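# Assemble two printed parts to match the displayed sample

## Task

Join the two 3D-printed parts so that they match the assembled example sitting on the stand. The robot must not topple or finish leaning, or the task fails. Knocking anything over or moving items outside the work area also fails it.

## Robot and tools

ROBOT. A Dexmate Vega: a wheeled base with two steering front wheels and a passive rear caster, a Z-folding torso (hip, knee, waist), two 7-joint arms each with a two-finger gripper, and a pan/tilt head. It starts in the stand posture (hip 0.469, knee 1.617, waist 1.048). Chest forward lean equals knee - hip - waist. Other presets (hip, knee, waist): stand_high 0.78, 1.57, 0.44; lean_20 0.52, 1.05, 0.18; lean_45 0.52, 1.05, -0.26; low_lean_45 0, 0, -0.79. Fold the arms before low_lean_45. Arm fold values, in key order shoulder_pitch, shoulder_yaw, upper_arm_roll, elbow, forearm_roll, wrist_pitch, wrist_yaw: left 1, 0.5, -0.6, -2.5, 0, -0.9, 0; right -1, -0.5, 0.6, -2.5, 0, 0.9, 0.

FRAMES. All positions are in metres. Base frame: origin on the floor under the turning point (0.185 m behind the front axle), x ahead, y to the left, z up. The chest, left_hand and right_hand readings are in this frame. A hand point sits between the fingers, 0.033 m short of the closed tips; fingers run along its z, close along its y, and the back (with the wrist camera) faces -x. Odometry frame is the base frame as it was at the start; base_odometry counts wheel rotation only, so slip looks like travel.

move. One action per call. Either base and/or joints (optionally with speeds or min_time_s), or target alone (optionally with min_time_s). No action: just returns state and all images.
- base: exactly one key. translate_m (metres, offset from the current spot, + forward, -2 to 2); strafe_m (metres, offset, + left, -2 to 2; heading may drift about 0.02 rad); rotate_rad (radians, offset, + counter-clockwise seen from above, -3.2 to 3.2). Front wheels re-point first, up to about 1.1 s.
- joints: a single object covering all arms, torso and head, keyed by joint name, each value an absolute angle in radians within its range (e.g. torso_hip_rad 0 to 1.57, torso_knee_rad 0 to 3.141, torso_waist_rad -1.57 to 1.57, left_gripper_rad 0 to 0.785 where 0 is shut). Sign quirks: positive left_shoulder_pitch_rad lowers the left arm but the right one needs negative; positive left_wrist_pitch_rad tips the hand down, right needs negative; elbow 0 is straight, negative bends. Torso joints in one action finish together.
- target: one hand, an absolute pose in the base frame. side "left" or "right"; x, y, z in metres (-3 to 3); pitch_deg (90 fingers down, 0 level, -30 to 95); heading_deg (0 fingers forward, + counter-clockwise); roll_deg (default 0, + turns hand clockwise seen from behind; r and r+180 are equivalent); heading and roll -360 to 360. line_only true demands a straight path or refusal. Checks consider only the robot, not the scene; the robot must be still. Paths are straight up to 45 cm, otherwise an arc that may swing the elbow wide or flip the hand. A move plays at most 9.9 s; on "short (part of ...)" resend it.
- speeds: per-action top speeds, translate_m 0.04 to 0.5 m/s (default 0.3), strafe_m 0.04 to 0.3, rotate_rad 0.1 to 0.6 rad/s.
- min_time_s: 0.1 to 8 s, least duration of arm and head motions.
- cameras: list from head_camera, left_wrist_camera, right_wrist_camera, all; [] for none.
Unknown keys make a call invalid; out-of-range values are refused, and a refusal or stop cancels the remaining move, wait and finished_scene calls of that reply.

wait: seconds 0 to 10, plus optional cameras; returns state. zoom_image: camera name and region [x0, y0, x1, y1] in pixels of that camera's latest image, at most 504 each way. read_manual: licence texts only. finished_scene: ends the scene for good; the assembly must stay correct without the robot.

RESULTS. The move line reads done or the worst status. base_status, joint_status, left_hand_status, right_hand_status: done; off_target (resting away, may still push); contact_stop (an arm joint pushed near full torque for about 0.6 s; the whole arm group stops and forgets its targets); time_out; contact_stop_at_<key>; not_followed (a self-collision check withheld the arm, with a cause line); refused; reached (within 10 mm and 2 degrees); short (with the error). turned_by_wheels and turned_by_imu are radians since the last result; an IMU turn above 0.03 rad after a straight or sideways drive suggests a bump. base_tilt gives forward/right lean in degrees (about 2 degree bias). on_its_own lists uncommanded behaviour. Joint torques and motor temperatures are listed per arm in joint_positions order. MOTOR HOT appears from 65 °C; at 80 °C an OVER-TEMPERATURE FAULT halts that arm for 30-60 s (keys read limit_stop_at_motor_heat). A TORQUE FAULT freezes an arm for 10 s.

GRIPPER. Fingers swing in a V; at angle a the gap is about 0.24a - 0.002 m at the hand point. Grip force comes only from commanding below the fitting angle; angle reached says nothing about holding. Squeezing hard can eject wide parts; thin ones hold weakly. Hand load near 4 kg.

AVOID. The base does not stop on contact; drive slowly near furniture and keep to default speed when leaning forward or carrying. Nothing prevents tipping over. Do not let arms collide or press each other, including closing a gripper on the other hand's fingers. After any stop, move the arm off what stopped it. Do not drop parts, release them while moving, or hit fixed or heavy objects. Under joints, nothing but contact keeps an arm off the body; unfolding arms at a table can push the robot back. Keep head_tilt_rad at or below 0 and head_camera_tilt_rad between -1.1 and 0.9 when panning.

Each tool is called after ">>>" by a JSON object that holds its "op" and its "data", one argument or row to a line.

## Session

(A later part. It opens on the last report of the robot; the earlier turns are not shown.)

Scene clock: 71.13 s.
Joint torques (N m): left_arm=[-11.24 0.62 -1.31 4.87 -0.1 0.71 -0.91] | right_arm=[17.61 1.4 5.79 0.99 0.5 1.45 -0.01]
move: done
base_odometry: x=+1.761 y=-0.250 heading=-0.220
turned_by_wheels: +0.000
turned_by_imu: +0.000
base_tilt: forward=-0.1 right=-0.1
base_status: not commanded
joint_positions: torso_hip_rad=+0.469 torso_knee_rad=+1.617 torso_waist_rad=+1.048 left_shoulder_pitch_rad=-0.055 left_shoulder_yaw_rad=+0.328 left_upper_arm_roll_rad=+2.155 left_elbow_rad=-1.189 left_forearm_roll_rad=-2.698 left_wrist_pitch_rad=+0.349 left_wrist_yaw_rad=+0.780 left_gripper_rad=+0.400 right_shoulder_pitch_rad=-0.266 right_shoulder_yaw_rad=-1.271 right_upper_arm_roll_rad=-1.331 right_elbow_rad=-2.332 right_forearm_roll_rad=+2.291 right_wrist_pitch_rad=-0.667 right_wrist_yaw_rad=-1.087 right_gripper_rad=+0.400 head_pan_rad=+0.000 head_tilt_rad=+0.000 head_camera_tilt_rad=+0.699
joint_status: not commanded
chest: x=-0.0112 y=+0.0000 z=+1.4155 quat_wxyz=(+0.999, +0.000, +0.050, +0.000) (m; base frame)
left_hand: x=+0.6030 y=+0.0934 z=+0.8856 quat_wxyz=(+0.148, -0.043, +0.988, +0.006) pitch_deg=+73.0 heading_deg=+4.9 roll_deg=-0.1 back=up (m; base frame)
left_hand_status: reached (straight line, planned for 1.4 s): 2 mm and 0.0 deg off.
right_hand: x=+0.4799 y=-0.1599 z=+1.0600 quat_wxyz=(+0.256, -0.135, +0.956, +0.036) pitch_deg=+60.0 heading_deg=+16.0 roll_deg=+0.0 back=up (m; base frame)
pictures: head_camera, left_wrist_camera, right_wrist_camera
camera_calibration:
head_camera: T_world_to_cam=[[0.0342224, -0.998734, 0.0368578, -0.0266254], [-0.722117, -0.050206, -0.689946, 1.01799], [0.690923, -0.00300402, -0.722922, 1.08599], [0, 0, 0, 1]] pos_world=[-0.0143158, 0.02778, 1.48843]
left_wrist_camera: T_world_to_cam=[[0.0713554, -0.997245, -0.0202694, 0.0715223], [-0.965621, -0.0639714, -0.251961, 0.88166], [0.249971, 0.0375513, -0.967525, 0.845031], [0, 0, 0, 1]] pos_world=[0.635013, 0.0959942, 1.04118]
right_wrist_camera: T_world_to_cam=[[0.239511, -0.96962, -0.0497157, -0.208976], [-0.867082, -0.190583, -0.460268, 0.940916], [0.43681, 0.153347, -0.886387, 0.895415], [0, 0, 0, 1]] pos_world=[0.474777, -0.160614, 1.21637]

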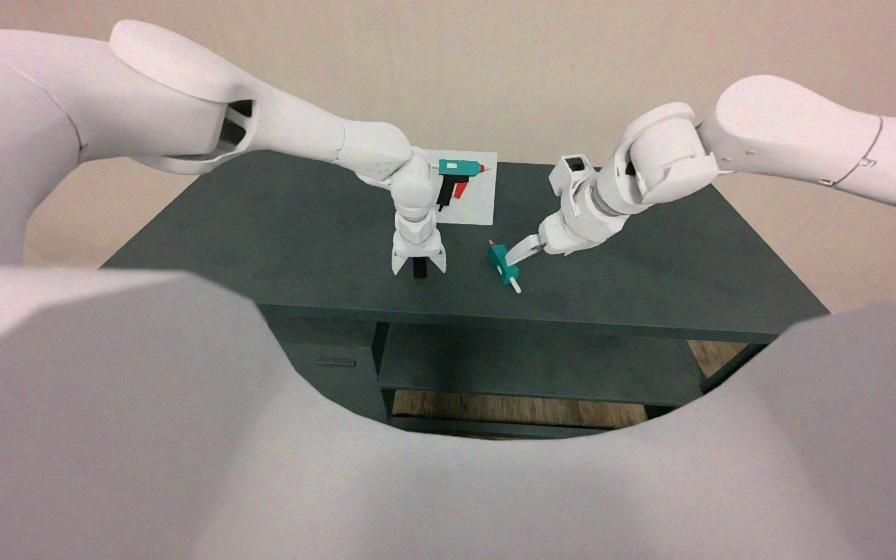

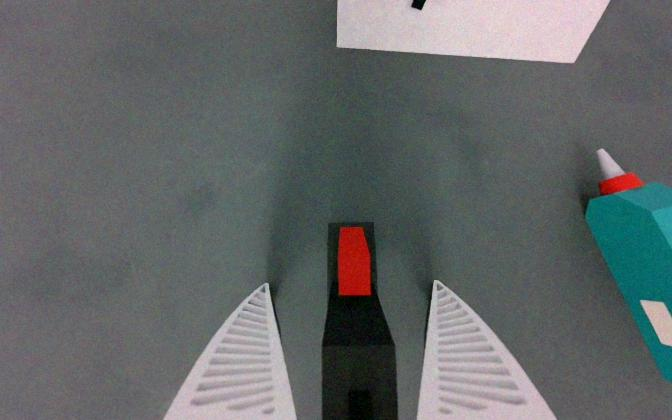

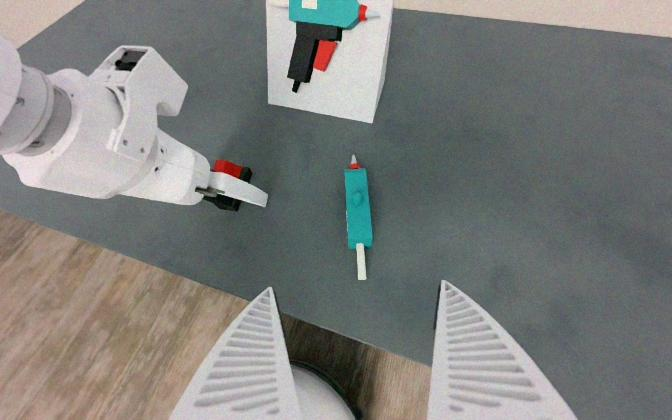

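>>> {"op": "move", "data": {
  "joints": {"left_gripper_rad":0.09},
  "cameras": ["left_wrist_camera","right_wrist_camera","head_camera"]
}}

>>> {"op": "move", "data": {
  "target": {"side":"left","x":0.603,"y":0.0935,"z":1.0,"pitch_deg":73,"heading_deg":5},
  "cameras": ["all"]
}}

>>> {"op": "zoom_image", "data": {
  "camera": "right_wrist_camera",
  "region": [100, 80, 300, 280]
}}

>>> {"op": "zoom_image", "data": {
  "camera": "left_wrist_camera",
  "region": [220, 160, 480, 420]
}}

>>> {"op": "zoom_image", "data": {
  "camera": "head_camera",
  "region": [380, 160, 560, 310]
}}

Scene clock: 72.53 s.
Joint torques (N m): left_arm=[-1.32 -1.5 2.51 0.17 -0.6 1.88 -1.19] | right_arm=[17.51 -1.29 6.7 1.73 0 1.41 -0.25]
move: done
base_odometry: x=+1.761 y=-0.250 heading=-0.220
turned_by_wheels: +0.000
turned_by_imu: +0.000
base_tilt: forward=-0.1 right=-0.1
base_status: not commanded
joint_positions: torso_hip_rad=+0.469 torso_knee_rad=+1.617 torso_waist_rad=+1.048 left_shoulder_pitch_rad=-0.052 left_shoulder_yaw_rad=+0.326 left_upper_arm_roll_rad=+2.155 left_elbow_rad=-1.184 left_forearm_roll_rad=-2.697 left_wrist_pitch_rad=+0.350 left_wrist_yaw_rad=+0.778 left_gripper_rad=+0.091 right_shoulder_pitch_rad=-0.266 right_shoulder_yaw_rad=-1.271 right_upper_arm_roll_rad=-1.331 right_elbow_rad=-2.332 right_forearm_roll_rad=+2.291 right_wrist_pitch_rad=-0.667 right_wrist_yaw_rad=-1.087 right_gripper_rad=+0.400 head_pan_rad=+0.000 head_tilt_rad=+0.000 head_camera_tilt_rad=+0.699
joint_status: all done
chest: x=-0.0119 y=+0.0000 z=+1.4155 quat_wxyz=(+0.999, +0.000, +0.050, +0.000) (m; base frame)
left_hand: x=+0.6036 y=+0.0934 z=+0.8855 quat_wxyz=(+0.149, -0.043, +0.988, +0.006) pitch_deg=+72.9 heading_deg=+4.9 roll_deg=-0.1 back=up (m; base frame)
right_hand: x=+0.4795 y=-0.1599 z=+1.0605 quat_wxyz=(+0.257, -0.135, +0.956, +0.036) pitch_deg=+59.9 heading_deg=+16.0 roll_deg=+0.0 back=up (m; base frame)
pictures: head_camera, left_wrist_camera, right_wrist_camera
camera_calibration:
head_camera: T_world_to_cam=[[0.0341915, -0.998734, 0.0368872, -0.026646], [-0.721532, -0.0502065, -0.690559, 1.01841], [0.691537, -0.00300409, -0.722335, 1.08561], [0, 0, 0, 1]] pos_world=[-0.0150111, 0.02778, 1.48843]
left_wrist_camera: T_world_to_cam=[[0.0718377, -0.997211, -0.0202198, 0.0711449], [-0.965091, -0.0643759, -0.253882, 0.88353], [0.251872, 0.0377523, -0.967024, 0.843136], [0, 0, 0, 1]] pos_world=[0.635213, 0.0959943, 1.04108]
right_wrist_camera: T_world_to_cam=[[0.239547, -0.969622, -0.0495037, -0.209112], [-0.866667, -0.190573, -0.461054, 0.941429], [0.437614, 0.153347, -0.88599, 0.895125], [0, 0, 0, 1]] pos_world=[0.474278, -0.160614, 1.21677]

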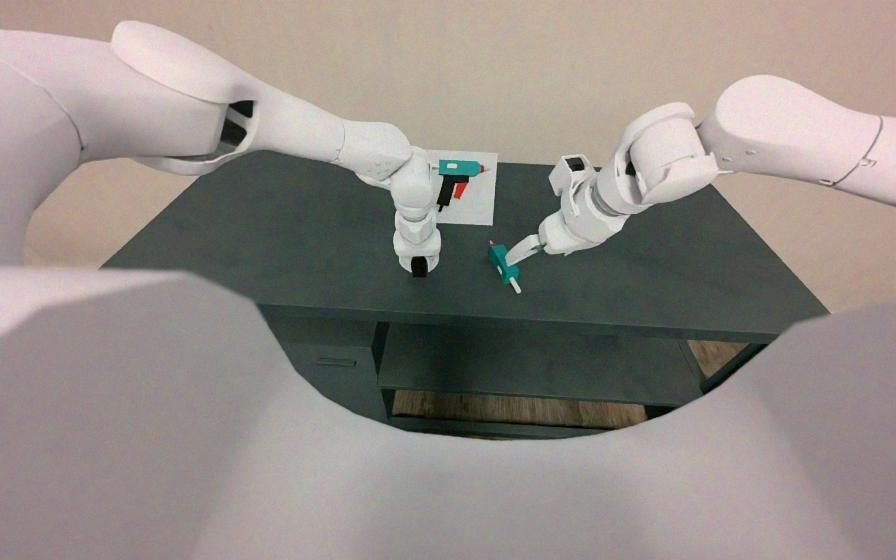

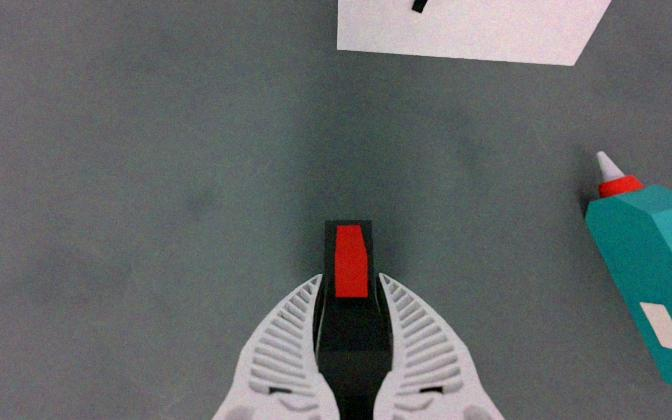

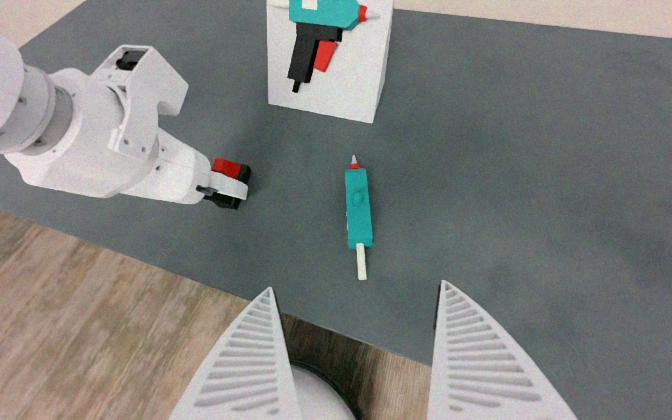

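Scene clock: 74.97 s.
Joint torques (N m): left_arm=[-27.76 2.42 -12.8 1.84 -0.29 -0.07 0.28] | right_arm=[15.77 0.15 5.97 0.84 0.58 1.02 -0.17]
move: done
base_odometry: x=+1.761 y=-0.250 heading=-0.220
turned_by_wheels: +0.000
turned_by_imu: +0.000
base_tilt: forward=-0.1 right=-0.1
base_status: not commanded
joint_positions: torso_hip_rad=+0.469 torso_knee_rad=+1.617 torso_waist_rad=+1.048 left_shoulder_pitch_rad=-0.257 left_shoulder_yaw_rad=+0.437 left_upper_arm_roll_rad=+2.102 left_elbow_rad=-1.383 left_forearm_roll_rad=-2.818 left_wrist_pitch_rad=+0.405 left_wrist_yaw_rad=+0.933 left_gripper_rad=+0.091 right_shoulder_pitch_rad=-0.266 right_shoulder_yaw_rad=-1.271 right_upper_arm_roll_rad=-1.331 right_elbow_rad=-2.332 right_forearm_roll_rad=+2.291 right_wrist_pitch_rad=-0.667 right_wrist_yaw_rad=-1.087 right_gripper_rad=+0.400 head_pan_rad=+0.000 head_tilt_rad=+0.000 head_camera_tilt_rad=+0.699
joint_status: not commanded
chest: x=-0.0115 y=+0.0000 z=+1.4155 quat_wxyz=(+0.999, +0.000, +0.050, +0.000) (m; base frame)
left_hand: x=+0.6034 y=+0.0936 z=+0.9966 quat_wxyz=(+0.147, -0.043, +0.988, +0.007) pitch_deg=+73.0 heading_deg=+5.1 roll_deg=+0.0 back=up (m; base frame)
left_hand_status: reached (straight line, planned for 1.0 s): 3 mm and 0.1 deg off.
right_hand: x=+0.4798 y=-0.1599 z=+1.0602 quat_wxyz=(+0.256, -0.135, +0.956, +0.036) pitch_deg=+60.0 heading_deg=+16.0 roll_deg=+0.0 back=up (m; base frame)
pictures: head_camera, left_wrist_camera, right_wrist_camera
camera_calibration:
head_camera: T_world_to_cam=[[0.0342095, -0.998734, 0.0368705, -0.0266343], [-0.721874, -0.0502065, -0.6902, 1.01816], [0.691178, -0.00300439, -0.722678, 1.08584], [0, 0, 0, 1]] pos_world=[-0.0146139, 0.02778, 1.48843]
left_wrist_camera: T_world_to_cam=[[0.0716462, -0.997213, -0.0208059, 0.0742645], [-0.965958, -0.0641718, -0.250615, 0.908774], [0.248581, 0.0380532, -0.967863, 0.953425], [0, 0, 0, 1]] pos_world=[0.635513, 0.0960942, 1.15208]
right_wrist_camera: T_world_to_cam=[[0.239515, -0.969623, -0.0496382, -0.209015], [-0.866939, -0.190573, -0.460542, 0.941101], [0.437092, 0.15334, -0.886249, 0.895377], [0, 0, 0, 1]] pos_world=[0.474577, -0.160614, 1.21657]

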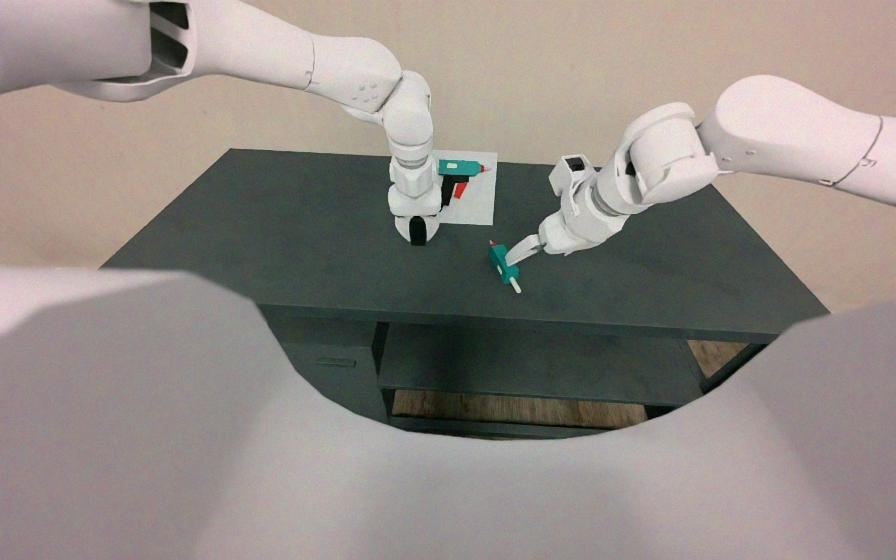

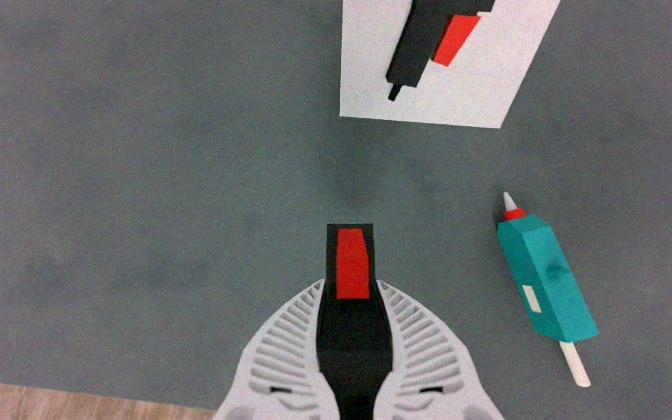

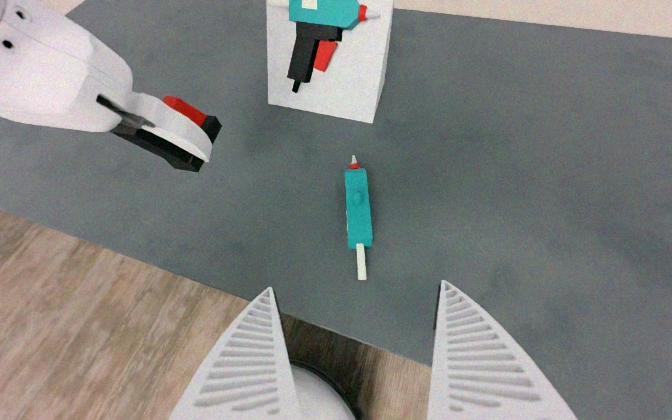

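Scaled by 2.520 from the camera's 672x420 image, which has a finer 960x600 frame.

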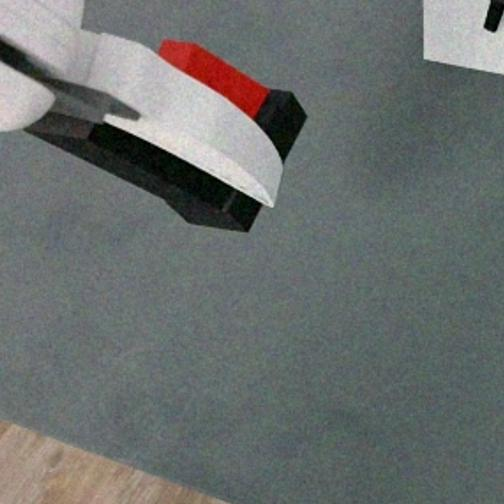

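Scaled by 1.938 from the camera's 672x420 image, which has a finer 960x600 frame.

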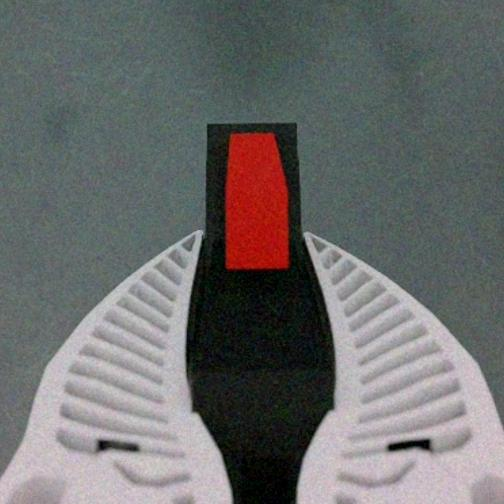

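Scaled by 2.800 from the camera's 896x560 image, which has a finer 960x600 frame.

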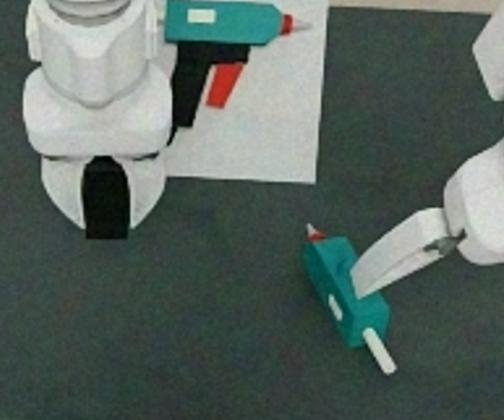

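>>> {"op": "move", "data": {
  "target": {"side":"right","x":0.42,"y":-0.25,"z":1.08,"pitch_deg":20,"heading_deg":60}
}}

>>> {"op": "move", "data": {
  "target": {"side":"left","x":0.5,"y":0.15,"z":1.1,"pitch_deg":25,"heading_deg":-75},
  "cameras": ["all"]
}}

>>> {"op": "zoom_image", "data": {
  "camera": "right_wrist_camera",
  "region": [200, 60, 480, 320]
}}

Scene clock: 83.60 s.
Joint torques (N m): left_arm=[-25.27 1.35 -12.81 1.4 -0.27 -0.58 0.04] | right_arm=[0.2 -7.41 12.9 1 0.67 1.19 0.37]
move: done
base_odometry: x=+1.761 y=-0.250 heading=-0.220
turned_by_wheels: +0.000
turned_by_imu: +0.000
base_tilt: forward=-0.1 right=-0.1
base_status: not commanded
joint_positions: torso_hip_rad=+0.469 torso_knee_rad=+1.617 torso_waist_rad=+1.048 left_shoulder_pitch_rad=-0.263 left_shoulder_yaw_rad=+0.440 left_upper_arm_roll_rad=+2.100 left_elbow_rad=-1.388 left_forearm_roll_rad=-2.821 left_wrist_pitch_rad=+0.407 left_wrist_yaw_rad=+0.937 left_gripper_rad=+0.091 right_shoulder_pitch_rad=-2.305 right_shoulder_yaw_rad=-1.301 right_upper_arm_roll_rad=+0.416 right_elbow_rad=-1.783 right_forearm_roll_rad=+1.005 right_wrist_pitch_rad=+0.160 right_wrist_yaw_rad=+0.863 right_gripper_rad=+0.400 head_pan_rad=+0.000 head_tilt_rad=+0.000 head_camera_tilt_rad=+0.699
joint_status: not commanded
chest: x=-0.0114 y=+0.0000 z=+1.4155 quat_wxyz=(+0.999, +0.000, +0.050, +0.000) (m; base frame)
left_hand: x=+0.6031 y=+0.0936 z=+0.9995 quat_wxyz=(+0.147, -0.043, +0.988, +0.007) pitch_deg=+73.0 heading_deg=+5.0 roll_deg=+0.0 back=up (m; base frame)
right_hand: x=+0.4217 y=-0.2494 z=+1.0808 quat_wxyz=(+0.498, -0.407, +0.710, +0.287) pitch_deg=+19.8 heading_deg=+59.8 roll_deg=+0.1 back=up (m; base frame)
right_hand_status: reached (checked arc [the straight line was blocked; over the whole arc the hand travels 0.39 m to end 0.11 m from its start, up to 0.13 m off the straight line; right_shoulder_pitch_rad turns most, 2.04 rad; on the way or at its end the hand turns up to 59 deg from its attitude at the start], planned for 6.7 s): 2 mm and 0.3 deg off.
pictures: none

Scene clock: 92.03 s.
Joint torques (N m): left_arm=[-14.31 -4.1 -13.52 2.58 -0.61 -2.49 -0.03] | right_arm=[1.94 -5.64 13.38 1.23 0.72 1.32 0.41]
move: done
base_odometry: x=+1.761 y=-0.250 heading=-0.220
turned_by_wheels: +0.000
turned_by_imu: +0.000
base_tilt: forward=-0.1 right=-0.1
base_status: not commanded
joint_positions: torso_hip_rad=+0.469 torso_knee_rad=+1.617 torso_waist_rad=+1.048 left_shoulder_pitch_rad=-0.268 left_shoulder_yaw_rad=+1.320 left_upper_arm_roll_rad=+2.320 left_elbow_rad=-1.662 left_forearm_roll_rad=-1.184 left_wrist_pitch_rad=-0.308 left_wrist_yaw_rad=-0.810 left_gripper_rad=+0.091 right_shoulder_pitch_rad=-2.310 right_shoulder_yaw_rad=-1.301 right_upper_arm_roll_rad=+0.421 right_elbow_rad=-1.781 right_forearm_roll_rad=+1.001 right_wrist_pitch_rad=+0.162 right_wrist_yaw_rad=+0.868 right_gripper_rad=+0.400 head_pan_rad=+0.000 head_tilt_rad=+0.000 head_camera_tilt_rad=+0.699
joint_status: not commanded
chest: x=-0.0114 y=+0.0000 z=+1.4155 quat_wxyz=(+0.999, +0.000, +0.050, +0.000) (m; base frame)
left_hand: x=+0.5006 y=+0.1497 z=+1.0999 quat_wxyz=(+0.426, +0.512, +0.671, -0.327) pitch_deg=+25.1 heading_deg=-74.8 roll_deg=-0.1 back=up (m; base frame)
left_hand_status: reached (straight line, planned for 6.9 s): 1 mm and 0.3 deg off.
right_hand: x=+0.4200 y=-0.2499 z=+1.0800 quat_wxyz=(+0.497, -0.410, +0.709, +0.287) pitch_deg=+20.0 heading_deg=+60.0 roll_deg=+0.0 back=up (m; base frame)
pictures: head_camera, left_wrist_camera, right_wrist_camera
camera_calibration:
head_camera: T_world_to_cam=[[0.0342121, -0.998734, 0.0368676, -0.02663], [-0.721922, -0.0502062, -0.69015, 1.01808], [0.691128, -0.00300404, -0.722726, 1.08591], [0, 0, 0, 1]] pos_world=[-0.0146142, 0.02778, 1.48843]
left_wrist_camera: T_world_to_cam=[[-0.963348, -0.267183, -0.0239602, 0.552122], [-0.10285, 0.450367, -0.8869, 1.02985], [0.247756, -0.851929, -0.46134, 0.653373], [0, 0, 0, 1]] pos_world=[0.475928, 0.240333, 1.22803]
right_wrist_camera: T_world_to_cam=[[0.865942, -0.496293, -0.0619466, -0.412569], [-0.239932, -0.30354, -0.922115, 1.08818], [0.438836, 0.813361, -0.381925, 0.572357], [0, 0, 0, 1]] pos_world=[0.367179, -0.339981, 1.19647]

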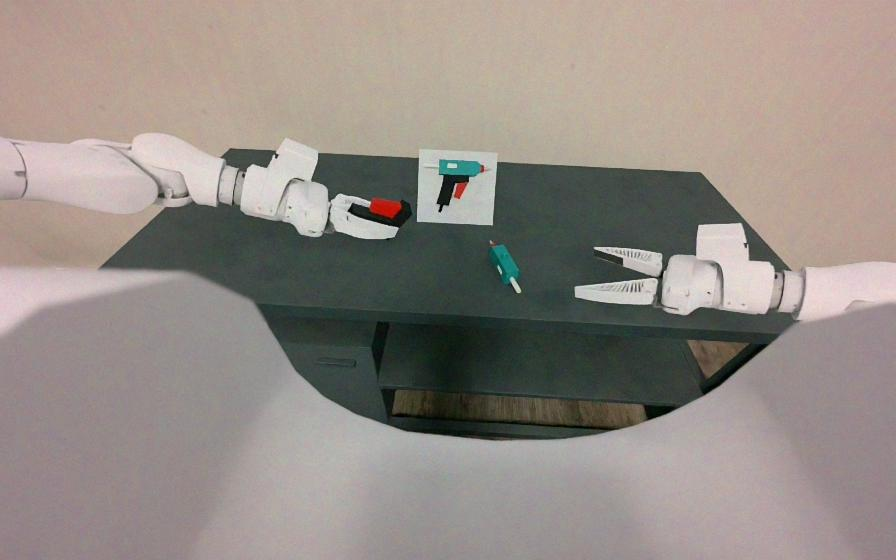

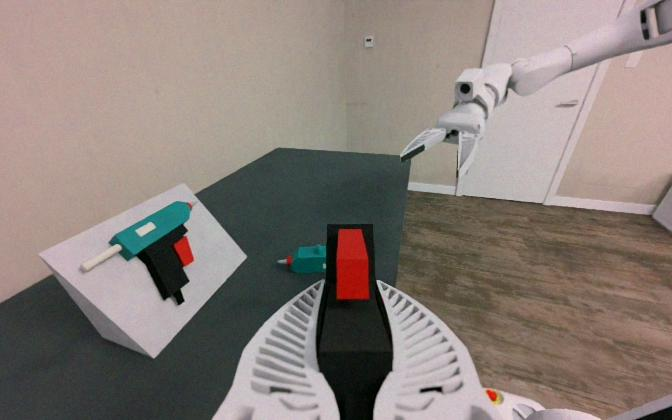

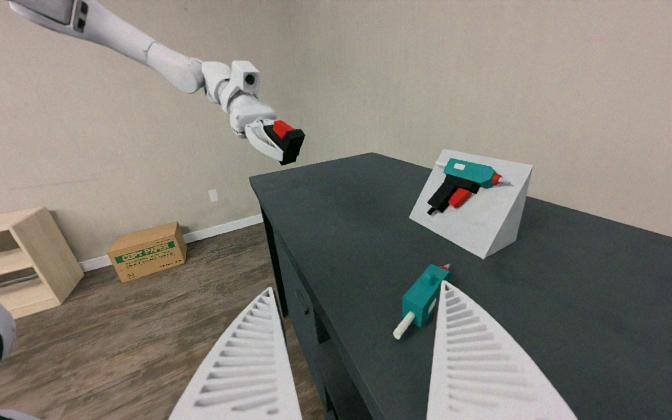

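Scaled by 1.800 from the camera's 672x420 image, which has a finer 960x600 frame.

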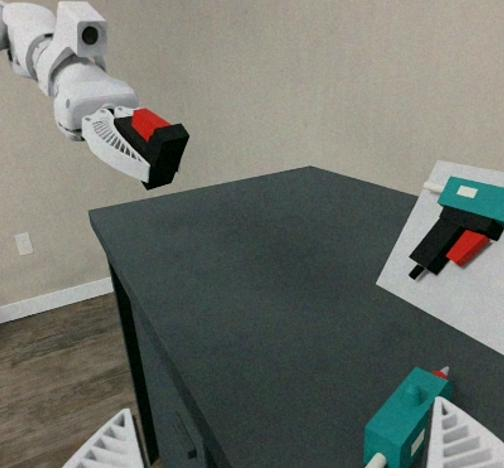

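>>> {"op": "move", "data": {
  "target": {"side":"left","x":0.55,"y":0.06,"z":1.2,"pitch_deg":-10,"heading_deg":-90},
  "cameras": ["all"]
}}

>>> {"op": "zoom_image", "data": {
  "camera": "right_wrist_camera",
  "region": [200, 20, 400, 220]
}}

Scene clock: 92.50 s.
Joint torques (N m): left_arm=[-11.66 -2.75 -13.42 1.51 -0.56 -2.39 -0.54] | right_arm=[0.15 -7.17 13.09 -0.9 0.65 0.57 0.15]
move: refused
base_odometry: x=+1.761 y=-0.250 heading=-0.220
turned_by_wheels: +0.000
turned_by_imu: +0.000
base_tilt: forward=-0.1 right=-0.1
base_status: not commanded
joint_positions: torso_hip_rad=+0.469 torso_knee_rad=+1.617 torso_waist_rad=+1.048 left_shoulder_pitch_rad=-0.267 left_shoulder_yaw_rad=+1.319 left_upper_arm_roll_rad=+2.320 left_elbow_rad=-1.659 left_forearm_roll_rad=-1.184 left_wrist_pitch_rad=-0.312 left_wrist_yaw_rad=-0.813 left_gripper_rad=+0.091 right_shoulder_pitch_rad=-2.310 right_shoulder_yaw_rad=-1.301 right_upper_arm_roll_rad=+0.421 right_elbow_rad=-1.781 right_forearm_roll_rad=+1.001 right_wrist_pitch_rad=+0.162 right_wrist_yaw_rad=+0.868 right_gripper_rad=+0.400 head_pan_rad=+0.000 head_tilt_rad=+0.000 head_camera_tilt_rad=+0.699
joint_status: not commanded
chest: x=-0.0114 y=+0.0000 z=+1.4155 quat_wxyz=(+0.999, +0.000, +0.050, +0.000) (m; base frame)
left_hand: x=+0.5002 y=+0.1499 z=+1.1000 quat_wxyz=(+0.426, +0.513, +0.670, -0.327) pitch_deg=+25.0 heading_deg=-74.9 roll_deg=+0.0 back=up (m; base frame)
left_hand_status: refused: no posture of the arm gets there (left_wrist_yaw_rad at its limit): the closest leaves the hand 7.1 cm and 13 deg from the pose. Nothing moved.
right_hand: x=+0.4200 y=-0.2499 z=+1.0800 quat_wxyz=(+0.497, -0.410, +0.709, +0.287) pitch_deg=+20.0 heading_deg=+60.0 roll_deg=+0.0 back=up (m; base frame)
pictures: head_camera, left_wrist_camera, right_wrist_camera
camera_calibration:
head_camera: T_world_to_cam=[[0.0342121, -0.998734, 0.0368676, -0.02663], [-0.721922, -0.0502062, -0.69015, 1.01808], [0.691128, -0.00300404, -0.722726, 1.08591], [0, 0, 0, 1]] pos_world=[-0.0146142, 0.02778, 1.48843]
left_wrist_camera: T_world_to_cam=[[-0.96396, -0.264873, -0.0249869, 0.552812], [-0.100729, 0.450279, -0.887188, 1.02904], [0.246243, -0.852697, -0.460731, 0.653887], [0, 0, 0, 1]] pos_world=[0.475528, 0.240638, 1.22803]
right_wrist_camera: T_world_to_cam=[[0.865942, -0.496293, -0.0619466, -0.412569], [-0.239932, -0.30354, -0.922115, 1.08818], [0.438836, 0.813361, -0.381925, 0.572357], [0, 0, 0, 1]] pos_world=[0.367179, -0.339981, 1.19647]

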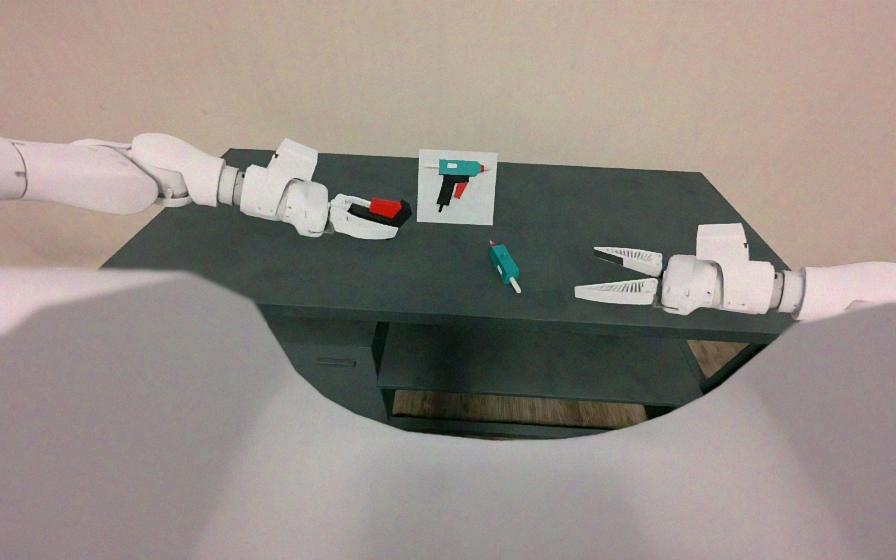

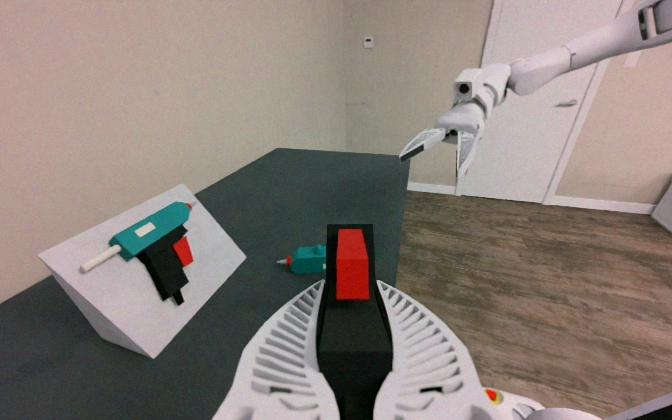

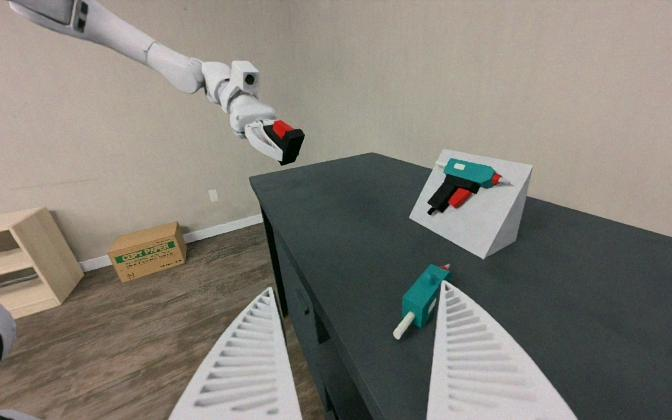

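Scaled by 2.520 from the camera's 672x420 image, which has a finer 960x600 frame.

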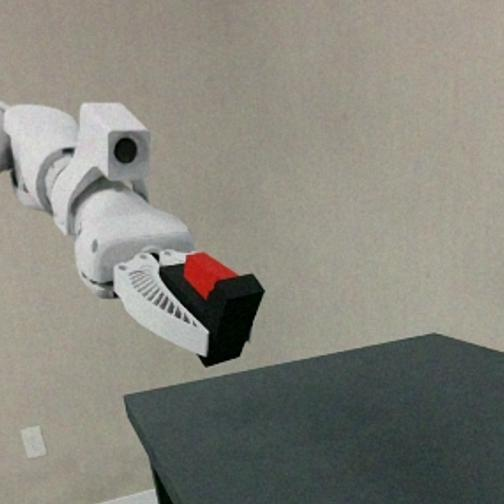

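>>> {"op": "move", "data": {
  "target": {"side":"left","x":0.5,"y":0.12,"z":1.25,"pitch_deg":0,"heading_deg":-65},
  "cameras": ["all"]
}}

>>> {"op": "zoom_image", "data": {
  "camera": "right_wrist_camera",
  "region": [220, 0, 420, 160]
}}

Scene clock: 95.33 s.
Joint torques (N m): left_arm=[-16.41 0.01 -6.11 -1.61 -0.88 -2.78 -0.09] | right_arm=[2.33 -7.9 12.95 1.08 0.73 0.2 0.65]
move: done
base_odometry: x=+1.761 y=-0.250 heading=-0.220
turned_by_wheels: +0.000
turned_by_imu: +0.000
base_tilt: forward=-0.1 right=-0.1
base_status: not commanded
joint_positions: torso_hip_rad=+0.469 torso_knee_rad=+1.617 torso_waist_rad=+1.048 left_shoulder_pitch_rad=-0.341 left_shoulder_yaw_rad=+1.520 left_upper_arm_roll_rad=+2.395 left_elbow_rad=-1.935 left_forearm_roll_rad=-1.346 left_wrist_pitch_rad=-0.539 left_wrist_yaw_rad=-0.664 left_gripper_rad=+0.091 right_shoulder_pitch_rad=-2.310 right_shoulder_yaw_rad=-1.301 right_upper_arm_roll_rad=+0.421 right_elbow_rad=-1.781 right_forearm_roll_rad=+1.001 right_wrist_pitch_rad=+0.162 right_wrist_yaw_rad=+0.868 right_gripper_rad=+0.400 head_pan_rad=+0.000 head_tilt_rad=+0.000 head_camera_tilt_rad=+0.699
joint_status: not commanded
chest: x=-0.0114 y=+0.0000 z=+1.4155 quat_wxyz=(+0.999, +0.000, +0.050, +0.000) (m; base frame)
left_hand: x=+0.5000 y=+0.1200 z=+1.2468 quat_wxyz=(+0.593, +0.383, +0.598, -0.379) pitch_deg=+0.5 heading_deg=-65.2 roll_deg=+0.1 back=up (m; base frame)
left_hand_status: reached (straight line, planned for 1.3 s): 3 mm and 0.6 deg off.
right_hand: x=+0.4200 y=-0.2499 z=+1.0800 quat_wxyz=(+0.497, -0.410, +0.709, +0.287) pitch_deg=+20.0 heading_deg=+60.0 roll_deg=+0.0 back=up (m; base frame)
pictures: head_camera, left_wrist_camera, right_wrist_camera
camera_calibration:
head_camera: T_world_to_cam=[[0.0342121, -0.998734, 0.0368676, -0.02663], [-0.721922, -0.0502062, -0.69015, 1.01808], [0.691128, -0.00300404, -0.722726, 1.08591], [0, 0, 0, 1]] pos_world=[-0.0146142, 0.02778, 1.48843]
left_wrist_camera: T_world_to_cam=[[-0.901485, -0.432211, -0.0227477, 0.534453], [-0.00162305, 0.0559338, -0.998433, 1.30918], [0.432806, -0.900036, -0.051125, 0.0977701], [0, 0, 0, 1]] pos_world=[0.441611, 0.245765, 1.32429]
right_wrist_camera: T_world_to_cam=[[0.865942, -0.496293, -0.0619466, -0.412569], [-0.239932, -0.30354, -0.922115, 1.08818], [0.438836, 0.813361, -0.381925, 0.572357], [0, 0, 0, 1]] pos_world=[0.367179, -0.339981, 1.19647]

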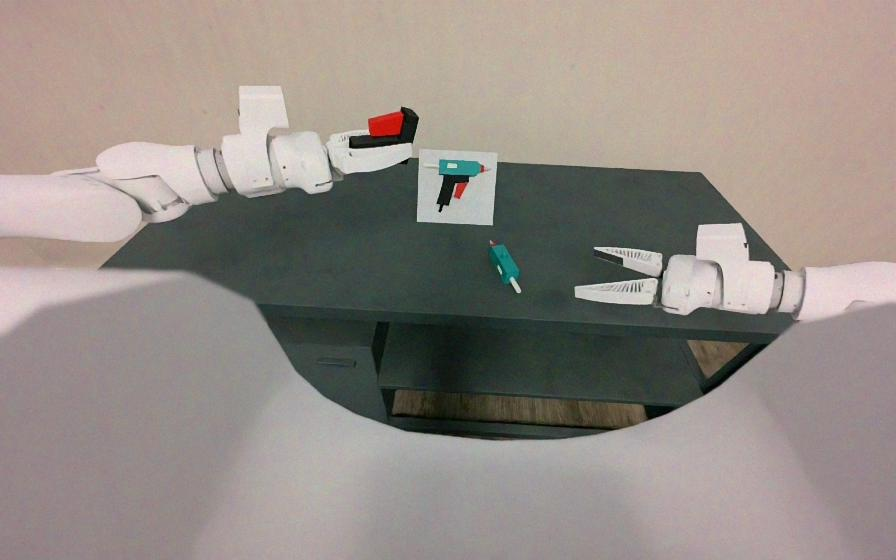

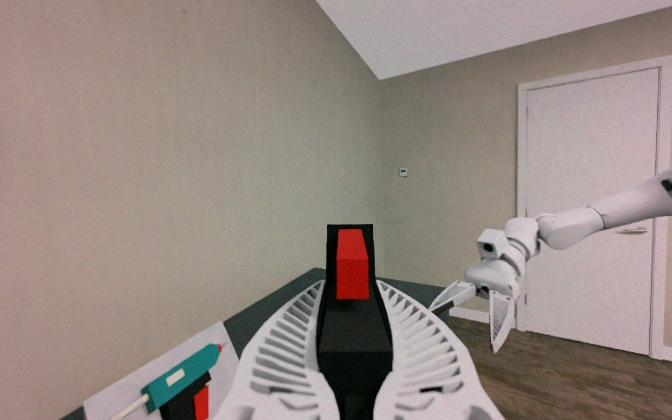

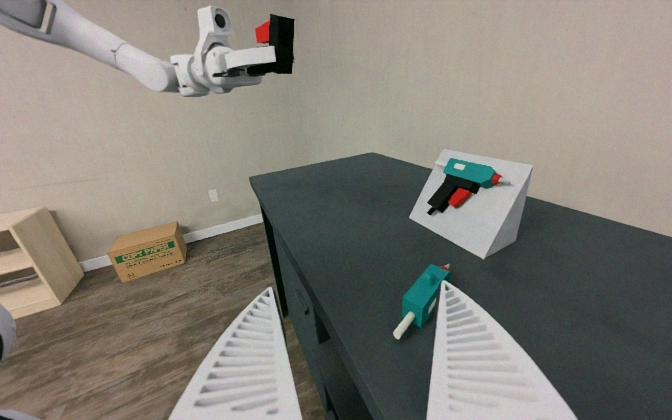

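Scaled by 2.520 from the camera's 672x420 image, which has a finer 960x600 frame.

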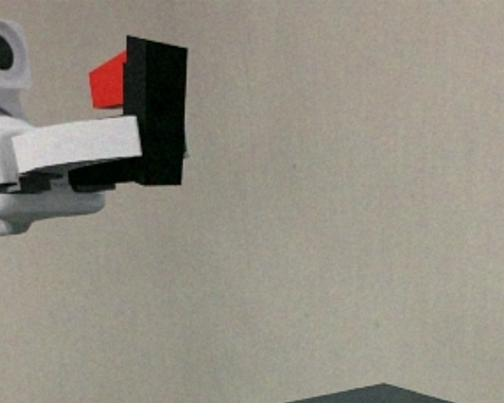

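>>> {"op": "zoom_image", "data": {
  "camera": "right_wrist_camera",
  "region": [240, 5, 320, 85]
}}

Scaled by 6.300 from the camera's 672x420 image, which has a finer 960x600 frame.

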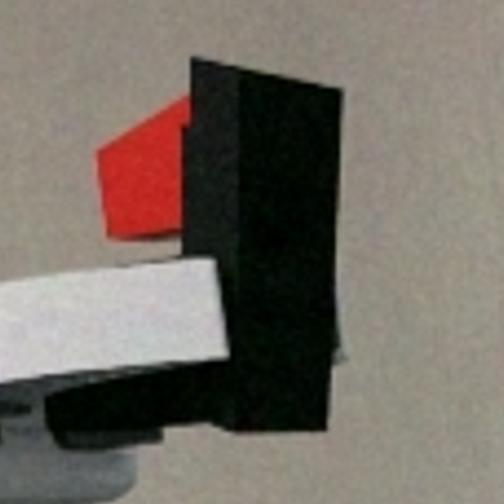

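>>> {"op": "move", "data": {
  "target": {"side":"left","x":0.5,"y":0.15,"z":1.22,"pitch_deg":5,"heading_deg":-85}
}}

>>> {"op": "move", "data": {
  "target": {"side":"right","x":0.48,"y":-0.1,"z":1.1,"pitch_deg":0,"heading_deg":80},
  "cameras": ["all"]
}}

>>> {"op": "zoom_image", "data": {
  "camera": "right_wrist_camera",
  "region": [270, 110, 400, 240]
}}

Scene clock: 101.00 s.
Joint torques (N m): left_arm=[-12.85 -2.56 -12.13 3.95 -1.1 -2.06 -0.4] | right_arm=[0.89 -7.64 13.74 0.5 0.54 1.42 0.1]
move: done
base_odometry: x=+1.761 y=-0.250 heading=-0.220
turned_by_wheels: +0.000
turned_by_imu: +0.000
base_tilt: forward=-0.1 right=-0.1
base_status: not commanded
joint_positions: torso_hip_rad=+0.469 torso_knee_rad=+1.617 torso_waist_rad=+1.048 left_shoulder_pitch_rad=-0.203 left_shoulder_yaw_rad=+1.179 left_upper_arm_roll_rad=+2.294 left_elbow_rad=-1.390 left_forearm_roll_rad=-1.646 left_wrist_pitch_rad=-0.585 left_wrist_yaw_rad=-1.283 left_gripper_rad=+0.091 right_shoulder_pitch_rad=-2.310 right_shoulder_yaw_rad=-1.301 right_upper_arm_roll_rad=+0.421 right_elbow_rad=-1.781 right_forearm_roll_rad=+1.001 right_wrist_pitch_rad=+0.162 right_wrist_yaw_rad=+0.868 right_gripper_rad=+0.400 head_pan_rad=+0.000 head_tilt_rad=+0.000 head_camera_tilt_rad=+0.699
joint_status: not commanded
chest: x=-0.0114 y=+0.0000 z=+1.4155 quat_wxyz=(+0.999, +0.000, +0.050, +0.000) (m; base frame)
left_hand: x=+0.5000 y=+0.1498 z=+1.2201 quat_wxyz=(+0.499, +0.497, +0.544, -0.456) pitch_deg=+5.0 heading_deg=-84.8 roll_deg=+0.0 back=up (m; base frame)
left_hand_status: reached (straight line, planned for 2.3 s): 0 mm and 0.2 deg off.
right_hand: x=+0.4200 y=-0.2499 z=+1.0800 quat_wxyz=(+0.497, -0.410, +0.709, +0.287) pitch_deg=+20.0 heading_deg=+60.0 roll_deg=+0.0 back=up (m; base frame)
pictures: none

Scene clock: 106.47 s.
Joint torques (N m): left_arm=[-13.16 -2.43 -14.13 3.8 -1.19 -1.61 -0.62] | right_arm=[17.48 -4.68 5.32 -1.09 0.88 0.64 0.21]
move: done
base_odometry: x=+1.761 y=-0.250 heading=-0.220
turned_by_wheels: +0.000
turned_by_imu: +0.000
base_tilt: forward=-0.1 right=-0.2
base_status: not commanded
joint_positions: torso_hip_rad=+0.469 torso_knee_rad=+1.617 torso_waist_rad=+1.048 left_shoulder_pitch_rad=-0.201 left_shoulder_yaw_rad=+1.176 left_upper_arm_roll_rad=+2.293 left_elbow_rad=-1.385 left_forearm_roll_rad=-1.649 left_wrist_pitch_rad=-0.585 left_wrist_yaw_rad=-1.288 left_gripper_rad=+0.091 right_shoulder_pitch_rad=-1.223 right_shoulder_yaw_rad=-0.851 right_upper_arm_roll_rad=-0.471 right_elbow_rad=-1.339 right_forearm_roll_rad=+0.905 right_wrist_pitch_rad=+0.258 right_wrist_yaw_rad=+1.270 right_gripper_rad=+0.400 head_pan_rad=+0.000 head_tilt_rad=+0.000 head_camera_tilt_rad=+0.699
joint_status: not commanded
chest: x=-0.0114 y=+0.0000 z=+1.4155 quat_wxyz=(+0.999, +0.000, +0.050, +0.000) (m; base frame)
left_hand: x=+0.4999 y=+0.1500 z=+1.2200 quat_wxyz=(+0.498, +0.498, +0.544, -0.456) pitch_deg=+5.0 heading_deg=-85.0 roll_deg=+0.0 back=up (m; base frame)
right_hand: x=+0.4797 y=-0.1017 z=+1.0997 quat_wxyz=(+0.542, -0.454, +0.543, +0.453) pitch_deg=+0.1 heading_deg=+79.8 roll_deg=+0.0 back=up (m; base frame)
right_hand_status: reached (straight line, planned for 4.0 s): 2 mm and 0.3 deg off.
pictures: head_camera, left_wrist_camera, right_wrist_camera
camera_calibration:
head_camera: T_world_to_cam=[[0.0342121, -0.998734, 0.0368676, -0.02663], [-0.721922, -0.0502062, -0.69015, 1.01808], [0.691128, -0.00300404, -0.722726, 1.08591], [0, 0, 0, 1]] pos_world=[-0.0146142, 0.02778, 1.48843]
left_wrist_camera: T_world_to_cam=[[-0.994707, -0.100258, -0.0224955, 0.543169], [0.00924077, 0.130758, -0.991371, 1.25547], [0.102335, -0.986332, -0.129139, 0.396769], [0, 0, 0, 1]] pos_world=[0.48809, 0.281641, 1.3081]
right_wrist_camera: T_world_to_cam=[[0.986454, -0.153566, -0.0576758, -0.417126], [-0.0638983, -0.0358931, -0.997311, 1.19114], [0.151083, 0.987486, -0.0452195, 0.218495], [0, 0, 0, 1]] pos_world=[0.454577, -0.237063, 1.17375]

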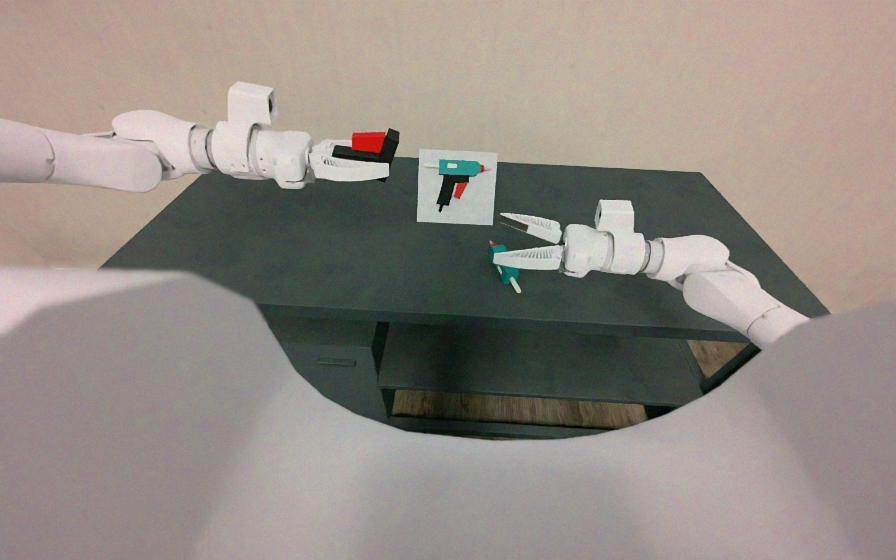

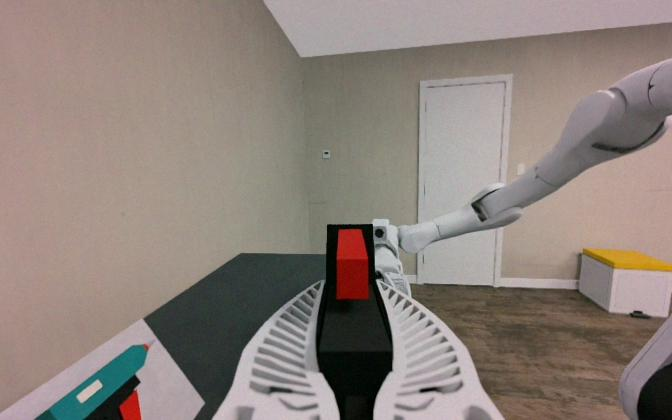

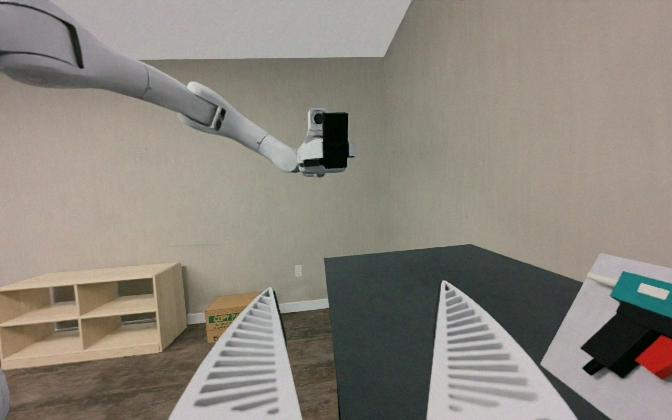

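Scaled by 3.877 from the camera's 672x420 image, which has a finer 960x600 frame.

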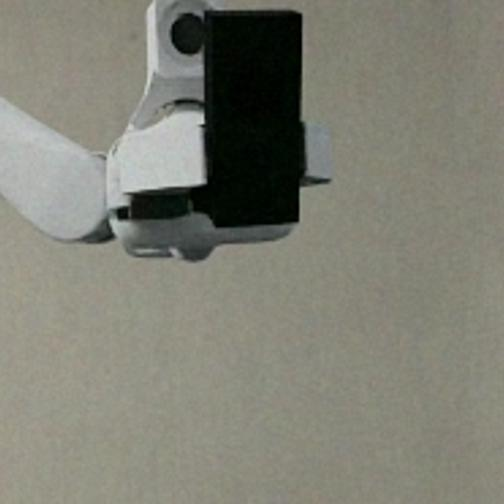

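>>> {"op": "zoom_image", "data": {
  "camera": "right_wrist_camera",
  "region": [318, 108, 352, 172]
}}

Scaled by 7.875 from the camera's 672x420 image, which has a finer 960x600 frame.

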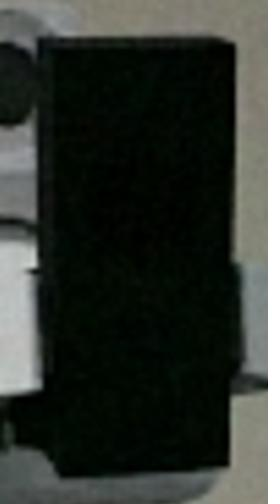

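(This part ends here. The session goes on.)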